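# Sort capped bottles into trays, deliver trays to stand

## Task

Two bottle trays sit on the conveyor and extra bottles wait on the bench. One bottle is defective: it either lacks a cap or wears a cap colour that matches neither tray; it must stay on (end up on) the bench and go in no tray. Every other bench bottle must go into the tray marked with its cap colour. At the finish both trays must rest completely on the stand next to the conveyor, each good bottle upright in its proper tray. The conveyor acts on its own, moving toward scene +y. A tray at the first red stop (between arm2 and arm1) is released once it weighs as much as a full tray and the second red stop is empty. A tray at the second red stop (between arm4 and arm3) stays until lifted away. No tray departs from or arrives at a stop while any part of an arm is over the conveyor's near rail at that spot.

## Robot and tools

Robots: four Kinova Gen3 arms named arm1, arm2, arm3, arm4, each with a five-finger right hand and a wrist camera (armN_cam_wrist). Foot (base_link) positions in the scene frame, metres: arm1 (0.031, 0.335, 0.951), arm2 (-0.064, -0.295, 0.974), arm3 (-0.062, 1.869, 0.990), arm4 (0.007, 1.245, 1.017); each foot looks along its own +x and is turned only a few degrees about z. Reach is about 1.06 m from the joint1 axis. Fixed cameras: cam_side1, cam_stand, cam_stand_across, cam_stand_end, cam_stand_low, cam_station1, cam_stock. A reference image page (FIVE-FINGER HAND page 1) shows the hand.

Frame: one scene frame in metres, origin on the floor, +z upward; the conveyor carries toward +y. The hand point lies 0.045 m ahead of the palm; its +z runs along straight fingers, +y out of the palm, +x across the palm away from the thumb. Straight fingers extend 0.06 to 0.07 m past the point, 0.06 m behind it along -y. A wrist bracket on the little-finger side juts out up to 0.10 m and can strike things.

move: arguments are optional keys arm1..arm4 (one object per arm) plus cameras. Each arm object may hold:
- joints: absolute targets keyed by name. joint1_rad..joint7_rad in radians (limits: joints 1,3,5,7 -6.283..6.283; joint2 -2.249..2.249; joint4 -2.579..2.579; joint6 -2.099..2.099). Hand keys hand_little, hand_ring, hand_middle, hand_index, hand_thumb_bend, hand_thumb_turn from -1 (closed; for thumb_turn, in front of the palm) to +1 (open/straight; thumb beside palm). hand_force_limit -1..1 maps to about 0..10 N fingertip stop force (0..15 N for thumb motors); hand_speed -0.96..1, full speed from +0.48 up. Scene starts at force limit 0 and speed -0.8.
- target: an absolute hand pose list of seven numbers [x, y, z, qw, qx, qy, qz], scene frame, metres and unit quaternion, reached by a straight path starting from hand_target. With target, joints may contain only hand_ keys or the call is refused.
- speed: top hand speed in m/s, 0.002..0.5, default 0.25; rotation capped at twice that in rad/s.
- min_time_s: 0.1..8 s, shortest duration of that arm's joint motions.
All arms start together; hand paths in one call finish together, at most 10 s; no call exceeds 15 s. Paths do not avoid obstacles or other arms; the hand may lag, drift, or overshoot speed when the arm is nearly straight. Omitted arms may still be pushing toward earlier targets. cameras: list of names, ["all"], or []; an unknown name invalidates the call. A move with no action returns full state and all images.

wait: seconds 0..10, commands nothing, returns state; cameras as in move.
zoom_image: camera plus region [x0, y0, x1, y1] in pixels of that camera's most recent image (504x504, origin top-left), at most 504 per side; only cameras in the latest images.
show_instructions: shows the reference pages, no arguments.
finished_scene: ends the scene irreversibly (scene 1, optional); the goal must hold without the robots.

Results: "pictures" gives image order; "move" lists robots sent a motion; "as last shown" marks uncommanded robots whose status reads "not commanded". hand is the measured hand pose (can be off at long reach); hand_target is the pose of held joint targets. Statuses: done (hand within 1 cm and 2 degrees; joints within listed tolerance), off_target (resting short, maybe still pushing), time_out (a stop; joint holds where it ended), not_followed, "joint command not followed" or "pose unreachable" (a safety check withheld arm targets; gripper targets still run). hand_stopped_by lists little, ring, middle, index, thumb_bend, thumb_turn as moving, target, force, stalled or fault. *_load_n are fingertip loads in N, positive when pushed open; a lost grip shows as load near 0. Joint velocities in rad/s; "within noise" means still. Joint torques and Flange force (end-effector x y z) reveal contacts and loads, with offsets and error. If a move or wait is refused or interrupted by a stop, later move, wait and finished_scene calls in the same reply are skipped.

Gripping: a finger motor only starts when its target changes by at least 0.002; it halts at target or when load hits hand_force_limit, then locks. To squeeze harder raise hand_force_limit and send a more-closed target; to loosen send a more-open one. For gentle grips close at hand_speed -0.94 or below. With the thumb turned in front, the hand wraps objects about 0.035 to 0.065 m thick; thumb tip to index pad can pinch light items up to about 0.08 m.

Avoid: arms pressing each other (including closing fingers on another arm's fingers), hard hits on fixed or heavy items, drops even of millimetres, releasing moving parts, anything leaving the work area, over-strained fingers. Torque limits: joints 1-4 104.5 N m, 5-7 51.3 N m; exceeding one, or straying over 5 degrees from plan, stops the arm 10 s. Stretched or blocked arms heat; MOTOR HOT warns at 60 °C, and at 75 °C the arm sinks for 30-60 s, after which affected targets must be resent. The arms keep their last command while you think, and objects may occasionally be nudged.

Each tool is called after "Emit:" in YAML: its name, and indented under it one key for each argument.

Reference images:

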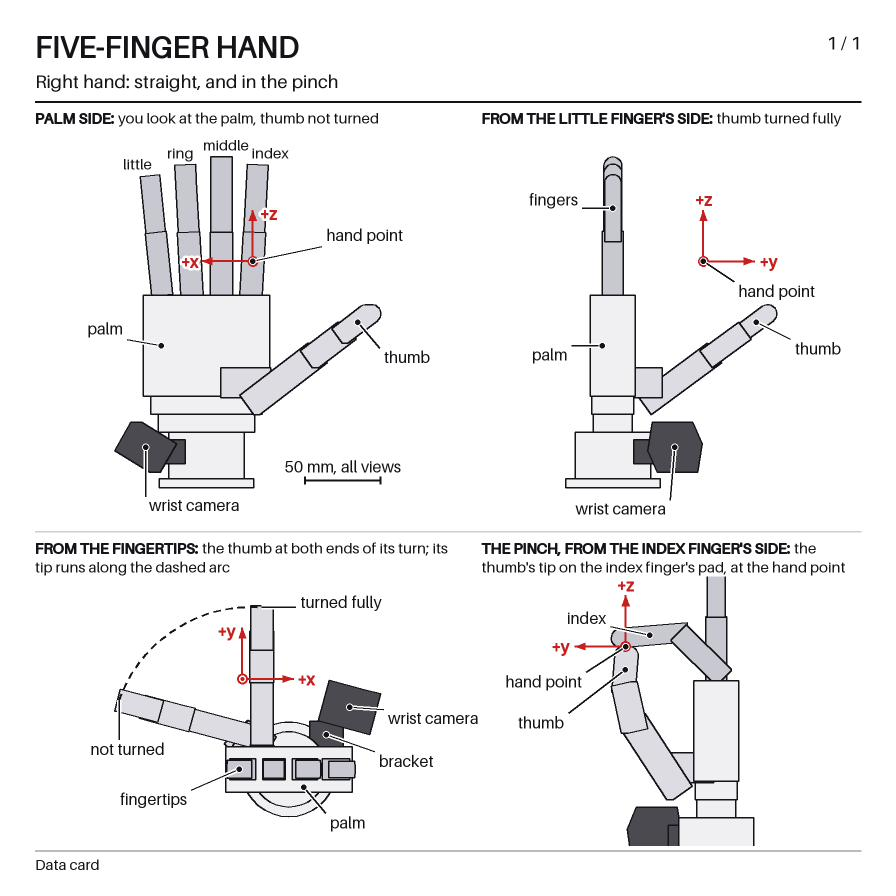

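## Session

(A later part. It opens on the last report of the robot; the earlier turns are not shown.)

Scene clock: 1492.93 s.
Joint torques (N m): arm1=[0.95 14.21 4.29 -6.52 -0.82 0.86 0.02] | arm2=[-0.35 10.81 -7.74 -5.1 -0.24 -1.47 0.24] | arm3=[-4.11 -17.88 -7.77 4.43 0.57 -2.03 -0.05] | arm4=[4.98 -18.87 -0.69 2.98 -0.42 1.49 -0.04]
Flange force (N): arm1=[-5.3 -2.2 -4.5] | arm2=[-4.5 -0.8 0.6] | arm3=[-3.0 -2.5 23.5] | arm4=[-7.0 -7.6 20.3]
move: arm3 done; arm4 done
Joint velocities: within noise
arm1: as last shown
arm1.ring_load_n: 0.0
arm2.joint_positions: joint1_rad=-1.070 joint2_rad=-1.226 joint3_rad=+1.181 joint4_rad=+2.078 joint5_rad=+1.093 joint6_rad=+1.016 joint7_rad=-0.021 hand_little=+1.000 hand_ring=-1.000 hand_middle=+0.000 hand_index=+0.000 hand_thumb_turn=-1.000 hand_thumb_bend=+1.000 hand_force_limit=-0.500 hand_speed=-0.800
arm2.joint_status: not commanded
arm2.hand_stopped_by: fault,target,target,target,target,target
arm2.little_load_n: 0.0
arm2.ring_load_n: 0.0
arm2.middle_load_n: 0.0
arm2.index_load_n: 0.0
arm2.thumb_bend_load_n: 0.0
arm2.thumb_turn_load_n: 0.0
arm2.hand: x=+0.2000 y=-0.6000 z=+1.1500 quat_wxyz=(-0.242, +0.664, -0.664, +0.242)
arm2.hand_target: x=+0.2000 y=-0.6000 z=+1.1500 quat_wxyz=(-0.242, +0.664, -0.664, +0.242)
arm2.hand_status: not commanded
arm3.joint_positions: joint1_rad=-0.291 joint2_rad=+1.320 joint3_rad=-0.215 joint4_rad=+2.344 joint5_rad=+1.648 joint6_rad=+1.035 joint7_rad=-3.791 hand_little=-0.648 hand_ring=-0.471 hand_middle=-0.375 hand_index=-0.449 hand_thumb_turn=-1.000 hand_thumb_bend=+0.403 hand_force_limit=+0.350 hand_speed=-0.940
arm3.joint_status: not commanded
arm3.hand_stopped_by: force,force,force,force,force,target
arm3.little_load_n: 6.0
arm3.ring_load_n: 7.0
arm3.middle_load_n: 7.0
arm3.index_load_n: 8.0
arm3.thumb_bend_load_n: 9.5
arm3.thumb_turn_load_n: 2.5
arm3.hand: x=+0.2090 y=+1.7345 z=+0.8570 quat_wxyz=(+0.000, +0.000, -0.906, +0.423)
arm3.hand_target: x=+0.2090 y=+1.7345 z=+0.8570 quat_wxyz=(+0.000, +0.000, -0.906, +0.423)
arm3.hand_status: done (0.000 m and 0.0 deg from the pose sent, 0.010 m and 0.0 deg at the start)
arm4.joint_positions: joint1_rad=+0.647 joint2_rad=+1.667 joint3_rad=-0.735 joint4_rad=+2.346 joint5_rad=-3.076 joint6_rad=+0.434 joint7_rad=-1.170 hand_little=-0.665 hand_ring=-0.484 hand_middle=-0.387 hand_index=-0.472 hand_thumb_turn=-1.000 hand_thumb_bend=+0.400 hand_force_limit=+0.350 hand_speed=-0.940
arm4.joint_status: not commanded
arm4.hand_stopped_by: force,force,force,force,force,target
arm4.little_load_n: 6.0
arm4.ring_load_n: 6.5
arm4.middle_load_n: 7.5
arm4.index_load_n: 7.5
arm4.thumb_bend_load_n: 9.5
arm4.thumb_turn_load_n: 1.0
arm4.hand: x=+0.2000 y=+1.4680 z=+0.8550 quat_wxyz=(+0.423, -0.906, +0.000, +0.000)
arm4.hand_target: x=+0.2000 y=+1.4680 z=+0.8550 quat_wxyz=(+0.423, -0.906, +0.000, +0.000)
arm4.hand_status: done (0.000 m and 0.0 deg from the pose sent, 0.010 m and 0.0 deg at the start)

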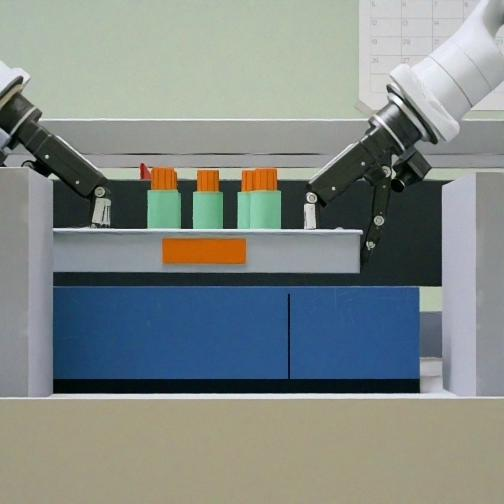

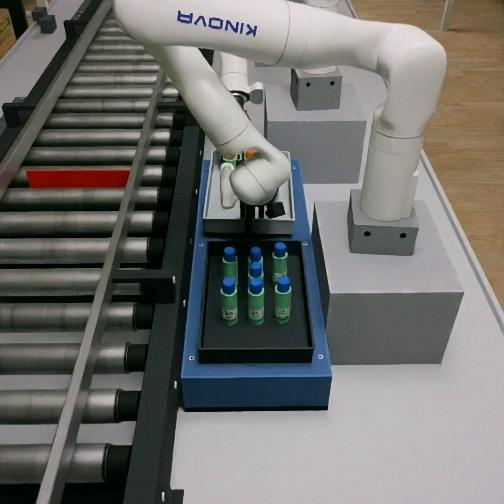

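Emit:
move:
  arm4: {"target":[0.200,1.468,0.848,0.4226,-0.9063,0,0],"speed":0.01}
  arm3: {"target":[0.209,1.7345,0.850,0,0,0.9063,-0.4226],"speed":0.01}

Emit:
move:
  arm4: {"target":[0.200,1.468,0.8455,0.4226,-0.9063,0,0],"speed":0.01}
  arm3: {"target":[0.209,1.7345,0.8475,0,0,0.9063,-0.4226],"speed":0.01}
  cameras: ["cam_stand_across"]

Scene clock: 1496.43 s.
Joint torques (N m): arm1=[0.97 14.21 4.27 -6.51 -0.85 0.86 0.05] | arm2=[-0.35 10.8 -7.79 -5.15 -0.25 -1.45 0.22] | arm3=[-4.12 -17.93 -7.79 4.53 0.61 -1.97 -0.03] | arm4=[4.94 -18.89 -0.7 2.97 -0.42 1.44 -0.11]
Flange force (N): arm1=[-5.5 -2.4 -4.8] | arm2=[-4.6 -0.7 0.7] | arm3=[-2.9 -2.4 23.4] | arm4=[-7.1 -7.6 20.2]
move: arm3 done; arm4 done
Joint velocities: within noise
arm1, arm2: as last shown
arm1.little_load_n: 0.5
arm1.thumb_bend_load_n: -0.5
arm3.joint_positions: joint1_rad=-0.291 joint2_rad=+1.340 joint3_rad=-0.213 joint4_rad=+2.332 joint5_rad=+1.657 joint6_rad=+1.036 joint7_rad=-3.799 hand_little=-0.648 hand_ring=-0.471 hand_middle=-0.375 hand_index=-0.449 hand_thumb_turn=-1.000 hand_thumb_bend=+0.403 hand_force_limit=+0.350 hand_speed=-0.940
arm3.joint_status: not commanded
arm3.hand_stopped_by: force,force,force,force,force,target
arm3.little_load_n: 6.0
arm3.ring_load_n: 7.0
arm3.middle_load_n: 7.0
arm3.index_load_n: 8.0
arm3.thumb_bend_load_n: 9.5
arm3.thumb_turn_load_n: 2.5
arm3.hand: x=+0.2090 y=+1.7345 z=+0.8500 quat_wxyz=(+0.000, +0.000, -0.906, +0.423)
arm3.hand_target: x=+0.2090 y=+1.7345 z=+0.8500 quat_wxyz=(+0.000, +0.000, -0.906, +0.423)
arm3.hand_status: done (0.000 m and 0.0 deg from the pose sent, 0.007 m and 0.0 deg at the start)
arm4.joint_positions: joint1_rad=+0.650 joint2_rad=+1.684 joint3_rad=-0.726 joint4_rad=+2.332 joint5_rad=-3.067 joint6_rad=+0.429 joint7_rad=-1.164 hand_little=-0.665 hand_ring=-0.484 hand_middle=-0.387 hand_index=-0.472 hand_thumb_turn=-1.000 hand_thumb_bend=+0.400 hand_force_limit=+0.350 hand_speed=-0.940
arm4.joint_status: not commanded
arm4.hand_stopped_by: force,force,force,force,force,target
arm4.little_load_n: 5.5
arm4.ring_load_n: 7.0
arm4.middle_load_n: 7.5
arm4.index_load_n: 7.5
arm4.thumb_bend_load_n: 9.5
arm4.thumb_turn_load_n: 1.0
arm4.hand: x=+0.2000 y=+1.4680 z=+0.8480 quat_wxyz=(+0.423, -0.906, +0.000, +0.000)
arm4.hand_target: x=+0.2000 y=+1.4680 z=+0.8480 quat_wxyz=(+0.423, -0.906, +0.000, +0.000)
arm4.hand_status: done (0.000 m and 0.0 deg from the pose sent, 0.007 m and 0.0 deg at the start)
pictures: none

Scene clock: 1497.40 s.
Joint torques (N m): arm1=[0.91 14.24 4.31 -6.49 -0.86 0.86 0.03] | arm2=[-0.38 10.79 -7.75 -5.16 -0.23 -1.44 0.25] | arm3=[-4.06 -17.96 -7.84 4.48 0.59 -1.99 -0.08] | arm4=[4.87 -18.86 -0.82 3.07 -0.4 1.38 -0.08]
Flange force (N): arm1=[-5.4 -2.5 -4.4] | arm2=[-4.8 -0.7 0.6] | arm3=[-2.8 -2.6 23.3] | arm4=[-7.0 -7.4 20.1]
move: arm3 done; arm4 done
Joint velocities: within noise
arm1, arm2: as last shown
arm1.little_load_n: 0.0
arm1.thumb_bend_load_n: 0.0
arm3.joint_positions: joint1_rad=-0.291 joint2_rad=+1.347 joint3_rad=-0.212 joint4_rad=+2.327 joint5_rad=+1.661 joint6_rad=+1.037 joint7_rad=-3.802 hand_little=-0.648 hand_ring=-0.471 hand_middle=-0.375 hand_index=-0.449 hand_thumb_turn=-1.000 hand_thumb_bend=+0.403 hand_force_limit=+0.350 hand_speed=-0.940
arm3.joint_status: not commanded
arm3.hand_stopped_by: force,force,force,force,force,target
arm3.little_load_n: 6.0
arm3.ring_load_n: 7.0
arm3.middle_load_n: 7.0
arm3.index_load_n: 8.0
arm3.thumb_bend_load_n: 9.5
arm3.thumb_turn_load_n: 2.5
arm3.hand: x=+0.2090 y=+1.7345 z=+0.8475 quat_wxyz=(+0.000, +0.000, -0.906, +0.423)
arm3.hand_target: x=+0.2090 y=+1.7345 z=+0.8475 quat_wxyz=(+0.000, +0.000, -0.906, +0.423)
arm3.hand_status: done (0.000 m and 0.0 deg from the pose sent, 0.003 m and 0.0 deg at the start)
arm4.joint_positions: joint1_rad=+0.651 joint2_rad=+1.690 joint3_rad=-0.723 joint4_rad=+2.327 joint5_rad=-3.063 joint6_rad=+0.428 joint7_rad=-1.161 hand_little=-0.665 hand_ring=-0.484 hand_middle=-0.387 hand_index=-0.472 hand_thumb_turn=-1.000 hand_thumb_bend=+0.400 hand_force_limit=+0.350 hand_speed=-0.940
arm4.joint_status: not commanded
arm4.hand_stopped_by: force,force,force,force,force,target
arm4.little_load_n: 6.0
arm4.ring_load_n: 6.5
arm4.middle_load_n: 7.5
arm4.index_load_n: 8.0
arm4.thumb_bend_load_n: 9.5
arm4.thumb_turn_load_n: 0.5
arm4.hand: x=+0.2000 y=+1.4680 z=+0.8455 quat_wxyz=(+0.423, -0.906, +0.000, +0.000)
arm4.hand_target: x=+0.2000 y=+1.4680 z=+0.8455 quat_wxyz=(+0.423, -0.906, +0.000, +0.000)
arm4.hand_status: done (0.000 m and 0.0 deg from the pose sent, 0.003 m and 0.0 deg at the start)

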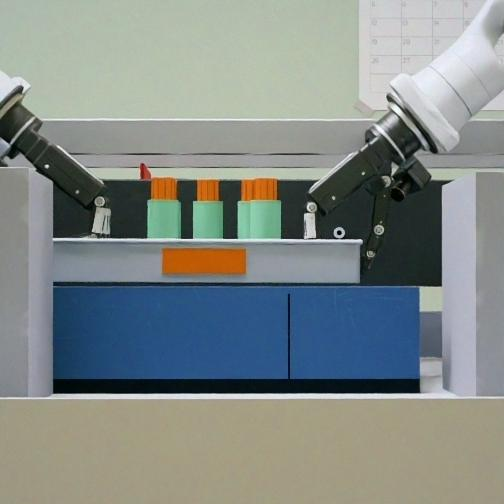

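Emit:
move:
  arm4: {"target":[0.200,1.468,0.843,0.4226,-0.9063,0,0],"speed":0.01}
  arm3: {"target":[0.209,1.7345,0.845,0,0,0.9063,-0.4226],"speed":0.01}

Emit:
move:
  arm4: {"target":[0.200,1.468,0.8415,0.4226,-0.9063,0,0],"speed":0.01}
  arm3: {"target":[0.209,1.7345,0.8435,0,0,0.9063,-0.4226],"speed":0.01}
  cameras: ["cam_stand_across"]

Scene clock: 1500.67 s.
Joint torques (N m): arm1=[0.95 14.23 4.27 -6.53 -0.85 0.86 0.01] | arm2=[-0.31 10.81 -7.75 -5.14 -0.23 -1.46 0.23] | arm3=[-4.1 -17.97 -7.79 4.59 0.57 -1.94 -0.06] | arm4=[4.83 -18.87 -0.73 3.07 -0.37 1.46 -0.09]
Flange force (N): arm1=[-5.3 -2.3 -4.6] | arm2=[-4.6 -0.8 0.6] | arm3=[-2.9 -2.5 23.4] | arm4=[-6.6 -7.4 19.9]
move: arm3 done; arm4 done
Joint velocities: within noise
arm1.joint_positions: joint1_rad=-2.781 joint2_rad=-0.695 joint3_rad=+4.378 joint4_rad=+1.933 joint5_rad=+1.743 joint6_rad=-0.530 joint7_rad=-2.200 hand_little=-1.000 hand_ring=-1.000 hand_middle=+0.150 hand_index=+0.150 hand_thumb_turn=-1.000 hand_thumb_bend=+1.000 hand_force_limit=-0.500 hand_speed=-0.800
arm1.joint_status: not commanded
arm1.hand_stopped_by: target,target,target,target,target,target
arm1.little_load_n: 0.0
arm1.ring_load_n: 0.0
arm1.middle_load_n: 0.0
arm1.index_load_n: 0.0
arm1.thumb_bend_load_n: 0.0
arm1.thumb_turn_load_n: 0.0
arm1.hand: x=+0.2800 y=-0.1500 z=+1.1300 quat_wxyz=(-0.036, +0.098, -0.935, +0.340)
arm1.hand_target: x=+0.2800 y=-0.1500 z=+1.1300 quat_wxyz=(-0.036, +0.098, -0.935, +0.340)
arm1.hand_status: not commanded
arm2: as last shown
arm3.joint_positions: joint1_rad=-0.291 joint2_rad=+1.354 joint3_rad=-0.211 joint4_rad=+2.323 joint5_rad=+1.664 joint6_rad=+1.037 joint7_rad=-3.805 hand_little=-0.648 hand_ring=-0.471 hand_middle=-0.375 hand_index=-0.449 hand_thumb_turn=-1.000 hand_thumb_bend=+0.403 hand_force_limit=+0.350 hand_speed=-0.940
arm3.joint_status: not commanded
arm3.hand_stopped_by: force,force,force,force,force,target
arm3.little_load_n: 6.0
arm3.ring_load_n: 7.5
arm3.middle_load_n: 7.0
arm3.index_load_n: 8.0
arm3.thumb_bend_load_n: 9.5
arm3.thumb_turn_load_n: 2.5
arm3.hand: x=+0.2090 y=+1.7345 z=+0.8450 quat_wxyz=(+0.000, +0.000, -0.906, +0.423)
arm3.hand_target: x=+0.2090 y=+1.7345 z=+0.8450 quat_wxyz=(+0.000, +0.000, -0.906, +0.423)
arm3.hand_status: done (0.000 m and 0.0 deg from the pose sent, 0.003 m and 0.0 deg at the start)
arm4.joint_positions: joint1_rad=+0.652 joint2_rad=+1.696 joint3_rad=-0.720 joint4_rad=+2.321 joint5_rad=-3.060 joint6_rad=+0.426 joint7_rad=-1.159 hand_little=-0.665 hand_ring=-0.484 hand_middle=-0.387 hand_index=-0.472 hand_thumb_turn=-1.000 hand_thumb_bend=+0.400 hand_force_limit=+0.350 hand_speed=-0.940
arm4.joint_status: not commanded
arm4.hand_stopped_by: force,force,force,force,force,target
arm4.little_load_n: 6.0
arm4.ring_load_n: 7.0
arm4.middle_load_n: 7.5
arm4.index_load_n: 8.0
arm4.thumb_bend_load_n: 9.0
arm4.thumb_turn_load_n: 0.5
arm4.hand: x=+0.2000 y=+1.4680 z=+0.8430 quat_wxyz=(+0.423, -0.906, +0.000, +0.000)
arm4.hand_target: x=+0.2000 y=+1.4680 z=+0.8430 quat_wxyz=(+0.423, -0.906, +0.000, +0.000)
arm4.hand_status: done (0.000 m and 0.0 deg from the pose sent, 0.003 m and 0.0 deg at the start)
pictures: none

Scene clock: 1501.63 s.
Joint torques (N m): arm1=[0.94 14.21 4.29 -6.51 -0.84 0.86 0.03] | arm2=[-0.34 10.83 -7.76 -5.11 -0.22 -1.42 0.24] | arm3=[-3.99 -17.96 -7.74 4.63 0.58 -1.91 -0.13] | arm4=[4.73 -18.84 -0.44 2.82 -0.37 1.45 -0.03]
Flange force (N): arm1=[-5.3 -2.3 -4.5] | arm2=[-4.5 -0.8 0.6] | arm3=[-3.2 -2.3 23.0] | arm4=[-6.9 -8.2 19.3]
move: arm3 done; arm4 done
Joint velocities: within noise
arm1, arm2: as last shown
arm3.joint_positions: joint1_rad=-0.291 joint2_rad=+1.358 joint3_rad=-0.210 joint4_rad=+2.320 joint5_rad=+1.665 joint6_rad=+1.038 joint7_rad=-3.806 hand_little=-0.648 hand_ring=-0.471 hand_middle=-0.375 hand_index=-0.449 hand_thumb_turn=-1.000 hand_thumb_bend=+0.403 hand_force_limit=+0.350 hand_speed=-0.940
arm3.joint_status: not commanded
arm3.hand_stopped_by: force,force,force,force,force,target
arm3.little_load_n: 6.0
arm3.ring_load_n: 7.0
arm3.middle_load_n: 7.0
arm3.index_load_n: 8.0
arm3.thumb_bend_load_n: 9.5
arm3.thumb_turn_load_n: 2.5
arm3.hand: x=+0.2090 y=+1.7345 z=+0.8435 quat_wxyz=(+0.000, +0.000, -0.906, +0.423)
arm3.hand_target: x=+0.2090 y=+1.7345 z=+0.8435 quat_wxyz=(+0.000, +0.000, -0.906, +0.423)
arm3.hand_status: done (0.000 m and 0.0 deg from the pose sent, 0.002 m and 0.0 deg at the start)
arm4.joint_positions: joint1_rad=+0.653 joint2_rad=+1.699 joint3_rad=-0.718 joint4_rad=+2.318 joint5_rad=-3.058 joint6_rad=+0.425 joint7_rad=-1.158 hand_little=-0.665 hand_ring=-0.484 hand_middle=-0.387 hand_index=-0.472 hand_thumb_turn=-1.000 hand_thumb_bend=+0.400 hand_force_limit=+0.350 hand_speed=-0.940
arm4.joint_status: not commanded
arm4.hand_stopped_by: force,force,force,force,force,target
arm4.little_load_n: 6.0
arm4.ring_load_n: 7.0
arm4.middle_load_n: 7.5
arm4.index_load_n: 7.5
arm4.thumb_bend_load_n: 9.5
arm4.thumb_turn_load_n: 0.5
arm4.hand: x=+0.2000 y=+1.4680 z=+0.8415 quat_wxyz=(+0.423, -0.906, +0.000, +0.000)
arm4.hand_target: x=+0.2000 y=+1.4680 z=+0.8415 quat_wxyz=(+0.423, -0.906, +0.000, +0.000)
arm4.hand_status: done (0.000 m and 0.0 deg from the pose sent, 0.002 m and 0.0 deg at the start)

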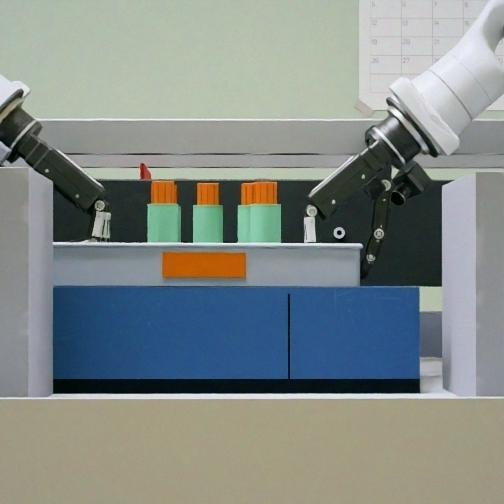

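Emit:
move:
  arm4: {"target":[0.200,1.468,0.8403,0.4226,-0.9063,0,0],"speed":0.01}
  arm3: {"target":[0.209,1.7345,0.8422,0,0,0.9063,-0.4226],"speed":0.01}

Emit:
move:
  arm4: {"target":[0.200,1.468,0.8391,0.4226,-0.9063,0,0],"speed":0.01}
  arm3: {"target":[0.209,1.7345,0.8410,0,0,0.9063,-0.4226],"speed":0.01}
  cameras: ["cam_stand_across"]

Scene clock: 1504.87 s.
Joint torques (N m): arm1=[0.94 14.2 4.3 -6.52 -0.85 0.84 0.03] | arm2=[-0.36 10.81 -7.78 -5.18 -0.22 -1.47 0.23] | arm3=[-3.67 -18.06 -7.47 4.58 0.32 -1.84 -0.36] | arm4=[4.55 -18.37 0.19 2.28 -0.45 1.51 0.1]
Flange force (N): arm1=[-5.3 -2.3 -4.6] | arm2=[-4.7 -0.6 0.6] | arm3=[-3.2 -2.0 22.8] | arm4=[-6.4 -10.2 17.1]
move: arm3 done; arm4 done
Joint velocities: within noise
arm1, arm2: as last shown
arm3.joint_positions: joint1_rad=-0.291 joint2_rad=+1.362 joint3_rad=-0.210 joint4_rad=+2.317 joint5_rad=+1.667 joint6_rad=+1.038 joint7_rad=-3.808 hand_little=-0.648 hand_ring=-0.471 hand_middle=-0.375 hand_index=-0.449 hand_thumb_turn=-1.000 hand_thumb_bend=+0.403 hand_force_limit=+0.350 hand_speed=-0.940
arm3.joint_status: not commanded
arm3.hand_stopped_by: force,force,force,force,force,target
arm3.little_load_n: 4.5
arm3.ring_load_n: 6.0
arm3.middle_load_n: 7.0
arm3.index_load_n: 8.5
arm3.thumb_bend_load_n: 10.0
arm3.thumb_turn_load_n: 2.0
arm3.hand: x=+0.2090 y=+1.7345 z=+0.8422 quat_wxyz=(+0.000, +0.000, -0.906, +0.423)
arm3.hand_target: x=+0.2090 y=+1.7345 z=+0.8422 quat_wxyz=(+0.000, +0.000, -0.906, +0.423)
arm3.hand_status: done (0.000 m and 0.0 deg from the pose sent, 0.001 m and 0.0 deg at the start)
arm4.joint_positions: joint1_rad=+0.653 joint2_rad=+1.702 joint3_rad=-0.717 joint4_rad=+2.316 joint5_rad=-3.056 joint6_rad=+0.424 joint7_rad=-1.157 hand_little=-0.665 hand_ring=-0.484 hand_middle=-0.387 hand_index=-0.472 hand_thumb_turn=-1.000 hand_thumb_bend=+0.400 hand_force_limit=+0.350 hand_speed=-0.940
arm4.joint_status: not commanded
arm4.hand_stopped_by: force,force,force,force,force,target
arm4.little_load_n: 6.0
arm4.ring_load_n: 6.5
arm4.middle_load_n: 7.5
arm4.index_load_n: 7.0
arm4.thumb_bend_load_n: 9.0
arm4.thumb_turn_load_n: 1.0
arm4.hand: x=+0.2000 y=+1.4680 z=+0.8403 quat_wxyz=(+0.423, -0.906, +0.000, +0.000)
arm4.hand_target: x=+0.2000 y=+1.4680 z=+0.8403 quat_wxyz=(+0.423, -0.906, +0.000, +0.000)
arm4.hand_status: done (0.000 m and 0.0 deg from the pose sent, 0.001 m and 0.0 deg at the start)
pictures: none

Scene clock: 1505.83 s.
Joint torques (N m): arm1=[0.94 14.2 4.3 -6.51 -0.85 0.84 0.03] | arm2=[-0.36 10.82 -7.76 -5.13 -0.25 -1.47 0.23] | arm3=[-3.32 -17.82 -7.1 4.44 0.2 -1.84 -0.51] | arm4=[3.97 -16.83 3.4 -0.09 -1.08 2.04 0.21]
Flange force (N): arm1=[-5.3 -2.3 -4.6] | arm2=[-4.6 -0.7 0.6] | arm3=[-3.2 -2.1 21.2] | arm4=[-4.7 -17.9 8.9]
move: arm3 done; arm4 done
Joint velocities: within noise
arm1, arm2: as last shown
arm3.joint_positions: joint1_rad=-0.291 joint2_rad=+1.365 joint3_rad=-0.209 joint4_rad=+2.315 joint5_rad=+1.668 joint6_rad=+1.038 joint7_rad=-3.809 hand_little=-0.648 hand_ring=-0.471 hand_middle=-0.375 hand_index=-0.449 hand_thumb_turn=-1.000 hand_thumb_bend=+0.403 hand_force_limit=+0.350 hand_speed=-0.940
arm3.joint_status: not commanded
arm3.hand_stopped_by: force,force,force,force,force,target
arm3.little_load_n: 3.5
arm3.ring_load_n: 5.5
arm3.middle_load_n: 6.5
arm3.index_load_n: 8.5
arm3.thumb_bend_load_n: 10.0
arm3.thumb_turn_load_n: 2.0
arm3.hand: x=+0.2090 y=+1.7345 z=+0.8410 quat_wxyz=(+0.000, +0.000, -0.906, +0.423)
arm3.hand_target: x=+0.2090 y=+1.7345 z=+0.8410 quat_wxyz=(+0.000, +0.000, -0.906, +0.423)
arm3.hand_status: done (0.000 m and 0.0 deg from the pose sent, 0.001 m and 0.0 deg at the start)
arm4.joint_positions: joint1_rad=+0.654 joint2_rad=+1.705 joint3_rad=-0.716 joint4_rad=+2.313 joint5_rad=-3.055 joint6_rad=+0.423 joint7_rad=-1.156 hand_little=-0.665 hand_ring=-0.484 hand_middle=-0.387 hand_index=-0.472 hand_thumb_turn=-1.000 hand_thumb_bend=+0.400 hand_force_limit=+0.350 hand_speed=-0.940
arm4.joint_status: not commanded
arm4.hand_stopped_by: force,force,force,force,force,target
arm4.little_load_n: 5.0
arm4.ring_load_n: 5.5
arm4.middle_load_n: 6.5
arm4.index_load_n: 6.5
arm4.thumb_bend_load_n: 9.5
arm4.thumb_turn_load_n: 1.0
arm4.hand: x=+0.2000 y=+1.4680 z=+0.8391 quat_wxyz=(+0.423, -0.906, +0.000, +0.000)
arm4.hand_target: x=+0.2000 y=+1.4680 z=+0.8391 quat_wxyz=(+0.423, -0.906, +0.000, +0.000)
arm4.hand_status: done (0.000 m and 0.0 deg from the pose sent, 0.001 m and 0.0 deg at the start)

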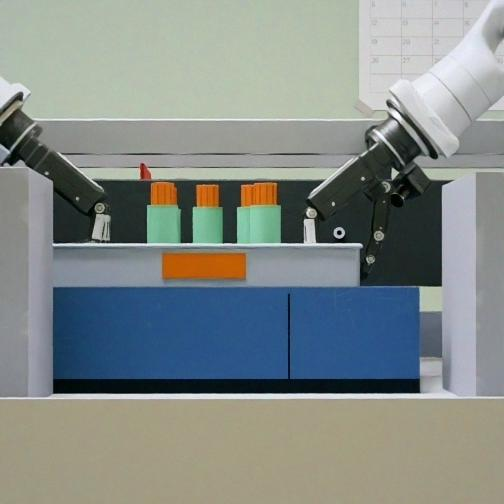

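Emit:
move:
  arm3: {"target":[0.209,1.7345,0.8398,0,0,0.9063,-0.4226],"speed":0.01}

Emit:
move:
  arm3: {"target":[0.209,1.7345,0.8386,0,0,0.9063,-0.4226],"speed":0.01}
  cameras: ["cam_stand_across"]

Scene clock: 1508.73 s.
Joint torques (N m): arm1=[0.97 14.23 4.25 -6.52 -0.84 0.87 0.04] | arm2=[-0.35 10.8 -7.74 -5.14 -0.23 -1.46 0.23] | arm3=[-2.45 -12.2 -9.05 -1.04 2.55 -4.82 -0.48] | arm4=[3.91 -16.84 3.42 -0.08 -1.01 2.1 0.19]
Flange force (N): arm1=[-5.5 -2.4 -4.8] | arm2=[-4.6 -0.7 0.6] | arm3=[-1.0 -20.5 0.7] | arm4=[-4.4 -17.7 8.8]
move: arm3 done
Joint velocities: within noise
arm1, arm2, arm4: as last shown
arm3.joint_positions: joint1_rad=-0.291 joint2_rad=+1.369 joint3_rad=-0.209 joint4_rad=+2.313 joint5_rad=+1.670 joint6_rad=+1.038 joint7_rad=-3.810 hand_little=-0.649 hand_ring=-0.471 hand_middle=-0.375 hand_index=-0.449 hand_thumb_turn=-1.000 hand_thumb_bend=+0.404 hand_force_limit=+0.350 hand_speed=-0.940
arm3.joint_status: not commanded
arm3.hand_stopped_by: force,force,force,force,force,target
arm3.little_load_n: 0.5
arm3.ring_load_n: 2.5
arm3.middle_load_n: 3.0
arm3.index_load_n: 5.0
arm3.thumb_bend_load_n: 11.0
arm3.thumb_turn_load_n: 2.0
arm3.hand: x=+0.2090 y=+1.7345 z=+0.8398 quat_wxyz=(+0.000, +0.000, -0.906, +0.423)
arm3.hand_target: x=+0.2090 y=+1.7345 z=+0.8398 quat_wxyz=(+0.000, +0.000, -0.906, +0.423)
arm3.hand_status: done (0.000 m and 0.0 deg from the pose sent, 0.001 m and 0.0 deg at the start)
arm4.little_load_n: 5.5
arm4.ring_load_n: 6.0
arm4.middle_load_n: 6.0
arm4.index_load_n: 6.0
pictures: none

Scene clock: 1509.70 s.
Joint torques (N m): arm1=[0.94 14.19 4.29 -6.49 -0.87 0.85 0.01] | arm2=[-0.33 10.78 -7.76 -5.16 -0.26 -1.44 0.23] | arm3=[-3.18 -11.87 -11.39 -2.96 3.28 -6.07 -0.76] | arm4=[4.02 -16.83 3.4 -0.06 -0.99 2.04 0.19]
Flange force (N): arm1=[-5.3 -2.4 -4.6] | arm2=[-4.7 -0.7 0.7] | arm3=[-0.3 -26.7 1.1] | arm4=[-4.5 -18.1 9.1]
move: arm3 done
Joint velocities: within noise
arm1, arm4: as last shown
arm2.joint_positions: joint1_rad=-1.070 joint2_rad=-1.226 joint3_rad=+1.181 joint4_rad=+2.078 joint5_rad=+1.093 joint6_rad=+1.016 joint7_rad=-0.021 hand_little=+1.000 hand_ring=-1.000 hand_middle=+0.000 hand_index=+0.000 hand_thumb_turn=-1.000 hand_thumb_bend=+1.000 hand_force_limit=-0.500 hand_speed=-0.800
arm2.joint_status: not commanded
arm2.hand_stopped_by: fault,target,target,target,target,target
arm2.little_load_n: 0.0
arm2.ring_load_n: 0.0
arm2.middle_load_n: 0.5
arm2.index_load_n: 0.0
arm2.thumb_bend_load_n: 0.0
arm2.thumb_turn_load_n: 0.0
arm2.hand: x=+0.2000 y=-0.6000 z=+1.1500 quat_wxyz=(-0.242, +0.664, -0.664, +0.242)
arm2.hand_target: x=+0.2000 y=-0.6000 z=+1.1500 quat_wxyz=(-0.242, +0.664, -0.664, +0.242)
arm2.hand_status: not commanded
arm3.joint_positions: joint1_rad=-0.291 joint2_rad=+1.372 joint3_rad=-0.209 joint4_rad=+2.311 joint5_rad=+1.671 joint6_rad=+1.039 joint7_rad=-3.811 hand_little=-0.649 hand_ring=-0.472 hand_middle=-0.376 hand_index=-0.449 hand_thumb_turn=-1.000 hand_thumb_bend=+0.404 hand_force_limit=+0.350 hand_speed=-0.940
arm3.joint_status: not commanded
arm3.hand_stopped_by: force,force,force,force,force,target
arm3.little_load_n: 0.0
arm3.ring_load_n: 1.5
arm3.middle_load_n: 2.0
arm3.index_load_n: 2.5
arm3.thumb_bend_load_n: 12.0
arm3.thumb_turn_load_n: 1.5
arm3.hand: x=+0.2090 y=+1.7345 z=+0.8386 quat_wxyz=(+0.000, +0.000, -0.906, +0.423)
arm3.hand_target: x=+0.2090 y=+1.7345 z=+0.8386 quat_wxyz=(+0.000, +0.000, -0.906, +0.423)
arm3.hand_status: done (0.000 m and 0.0 deg from the pose sent, 0.001 m and 0.0 deg at the start)
arm4.middle_load_n: 6.5

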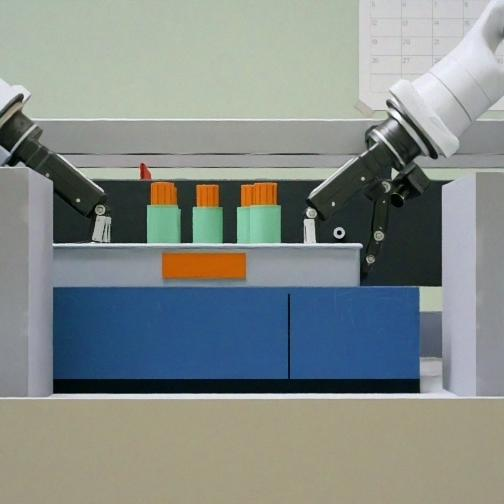

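Emit:
move:
  arm3: {"target":[0.209,1.7345,0.8396,0,0,0.9063,-0.4226],"speed":0.01,"joints":{"hand_thumb_bend":0.47}}
  arm4: {"joints":{"hand_thumb_bend":0.47}}
  cameras: ["cam_stand_across"]

Emit:
move:
  arm3: {"joints":{"hand_speed":-0.85,"hand_thumb_bend":0.62,"hand_little":-0.5,"hand_ring":-0.32,"hand_middle":-0.28,"hand_index":-0.3}}
  arm4: {"joints":{"hand_speed":-0.85,"hand_thumb_bend":0.62,"hand_little":-0.5,"hand_ring":-0.32,"hand_middle":-0.28,"hand_index":-0.3}}
  cameras: ["cam_stand_across","cam_stand_low","cam_stand","cam_stand_end","arm4_cam_wrist","arm1_cam_wrist"]

Scene clock: 1513.60 s.
Joint torques (N m): arm1=[0.95 14.25 4.28 -6.53 -0.83 0.85 0.05] | arm2=[-0.34 10.8 -7.73 -5.14 -0.25 -1.45 0.23] | arm3=[-4.37 -16.54 -10.43 1.53 1.71 -3.84 -0.63] | arm4=[5.37 -19.25 3.3 0.77 -1.07 2.3 0.33]
Flange force (N): arm1=[-5.5 -2.4 -4.6] | arm2=[-4.6 -0.7 0.6] | arm3=[-2.5 -12.3 18.8] | arm4=[-5.7 -16.3 18.0]
move: arm3 done; arm4 done
Joint velocities: within noise
arm1, arm2: as last shown
arm1.index_load_n: 0.5
arm2.ring_load_n: 0.5
arm2.middle_load_n: 0.0
arm2.thumb_bend_load_n: 0.5
arm3.joint_positions: joint1_rad=-0.291 joint2_rad=+1.369 joint3_rad=-0.209 joint4_rad=+2.313 joint5_rad=+1.670 joint6_rad=+1.038 joint7_rad=-3.810 hand_little=-0.649 hand_ring=-0.472 hand_middle=-0.375 hand_index=-0.449 hand_thumb_turn=-1.000 hand_thumb_bend=+0.470 hand_force_limit=+0.350 hand_speed=-0.940
arm3.joint_status: all done
arm3.hand_stopped_by: force,force,force,force,target,target
arm3.little_load_n: -0.5
arm3.ring_load_n: 3.5
arm3.middle_load_n: 4.0
arm3.index_load_n: 5.0
arm3.thumb_bend_load_n: 0.0
arm3.thumb_turn_load_n: 0.0
arm3.hand: x=+0.2090 y=+1.7345 z=+0.8396 quat_wxyz=(+0.000, +0.000, -0.906, +0.423)
arm3.hand_target: x=+0.2090 y=+1.7345 z=+0.8396 quat_wxyz=(+0.000, +0.000, -0.906, +0.423)
arm3.hand_status: done (0.000 m and 0.0 deg from the pose sent, 0.001 m and 0.0 deg at the start)
arm4.joint_positions: joint1_rad=+0.654 joint2_rad=+1.705 joint3_rad=-0.716 joint4_rad=+2.313 joint5_rad=-3.055 joint6_rad=+0.423 joint7_rad=-1.156 hand_little=-0.665 hand_ring=-0.484 hand_middle=-0.387 hand_index=-0.472 hand_thumb_turn=-1.000 hand_thumb_bend=+0.470 hand_force_limit=+0.350 hand_speed=-0.940
arm4.joint_status: all done
arm4.hand_stopped_by: force,force,force,force,target,target
arm4.little_load_n: 4.5
arm4.ring_load_n: 5.0
arm4.middle_load_n: 5.5
arm4.index_load_n: 5.5
arm4.thumb_bend_load_n: 0.0
arm4.thumb_turn_load_n: 0.0
arm4.hand: x=+0.2000 y=+1.4680 z=+0.8391 quat_wxyz=(+0.423, -0.906, +0.000, +0.000)
arm4.hand_target: x=+0.2000 y=+1.4680 z=+0.8391 quat_wxyz=(+0.423, -0.906, +0.000, +0.000)
arm4.hand_status: not commanded

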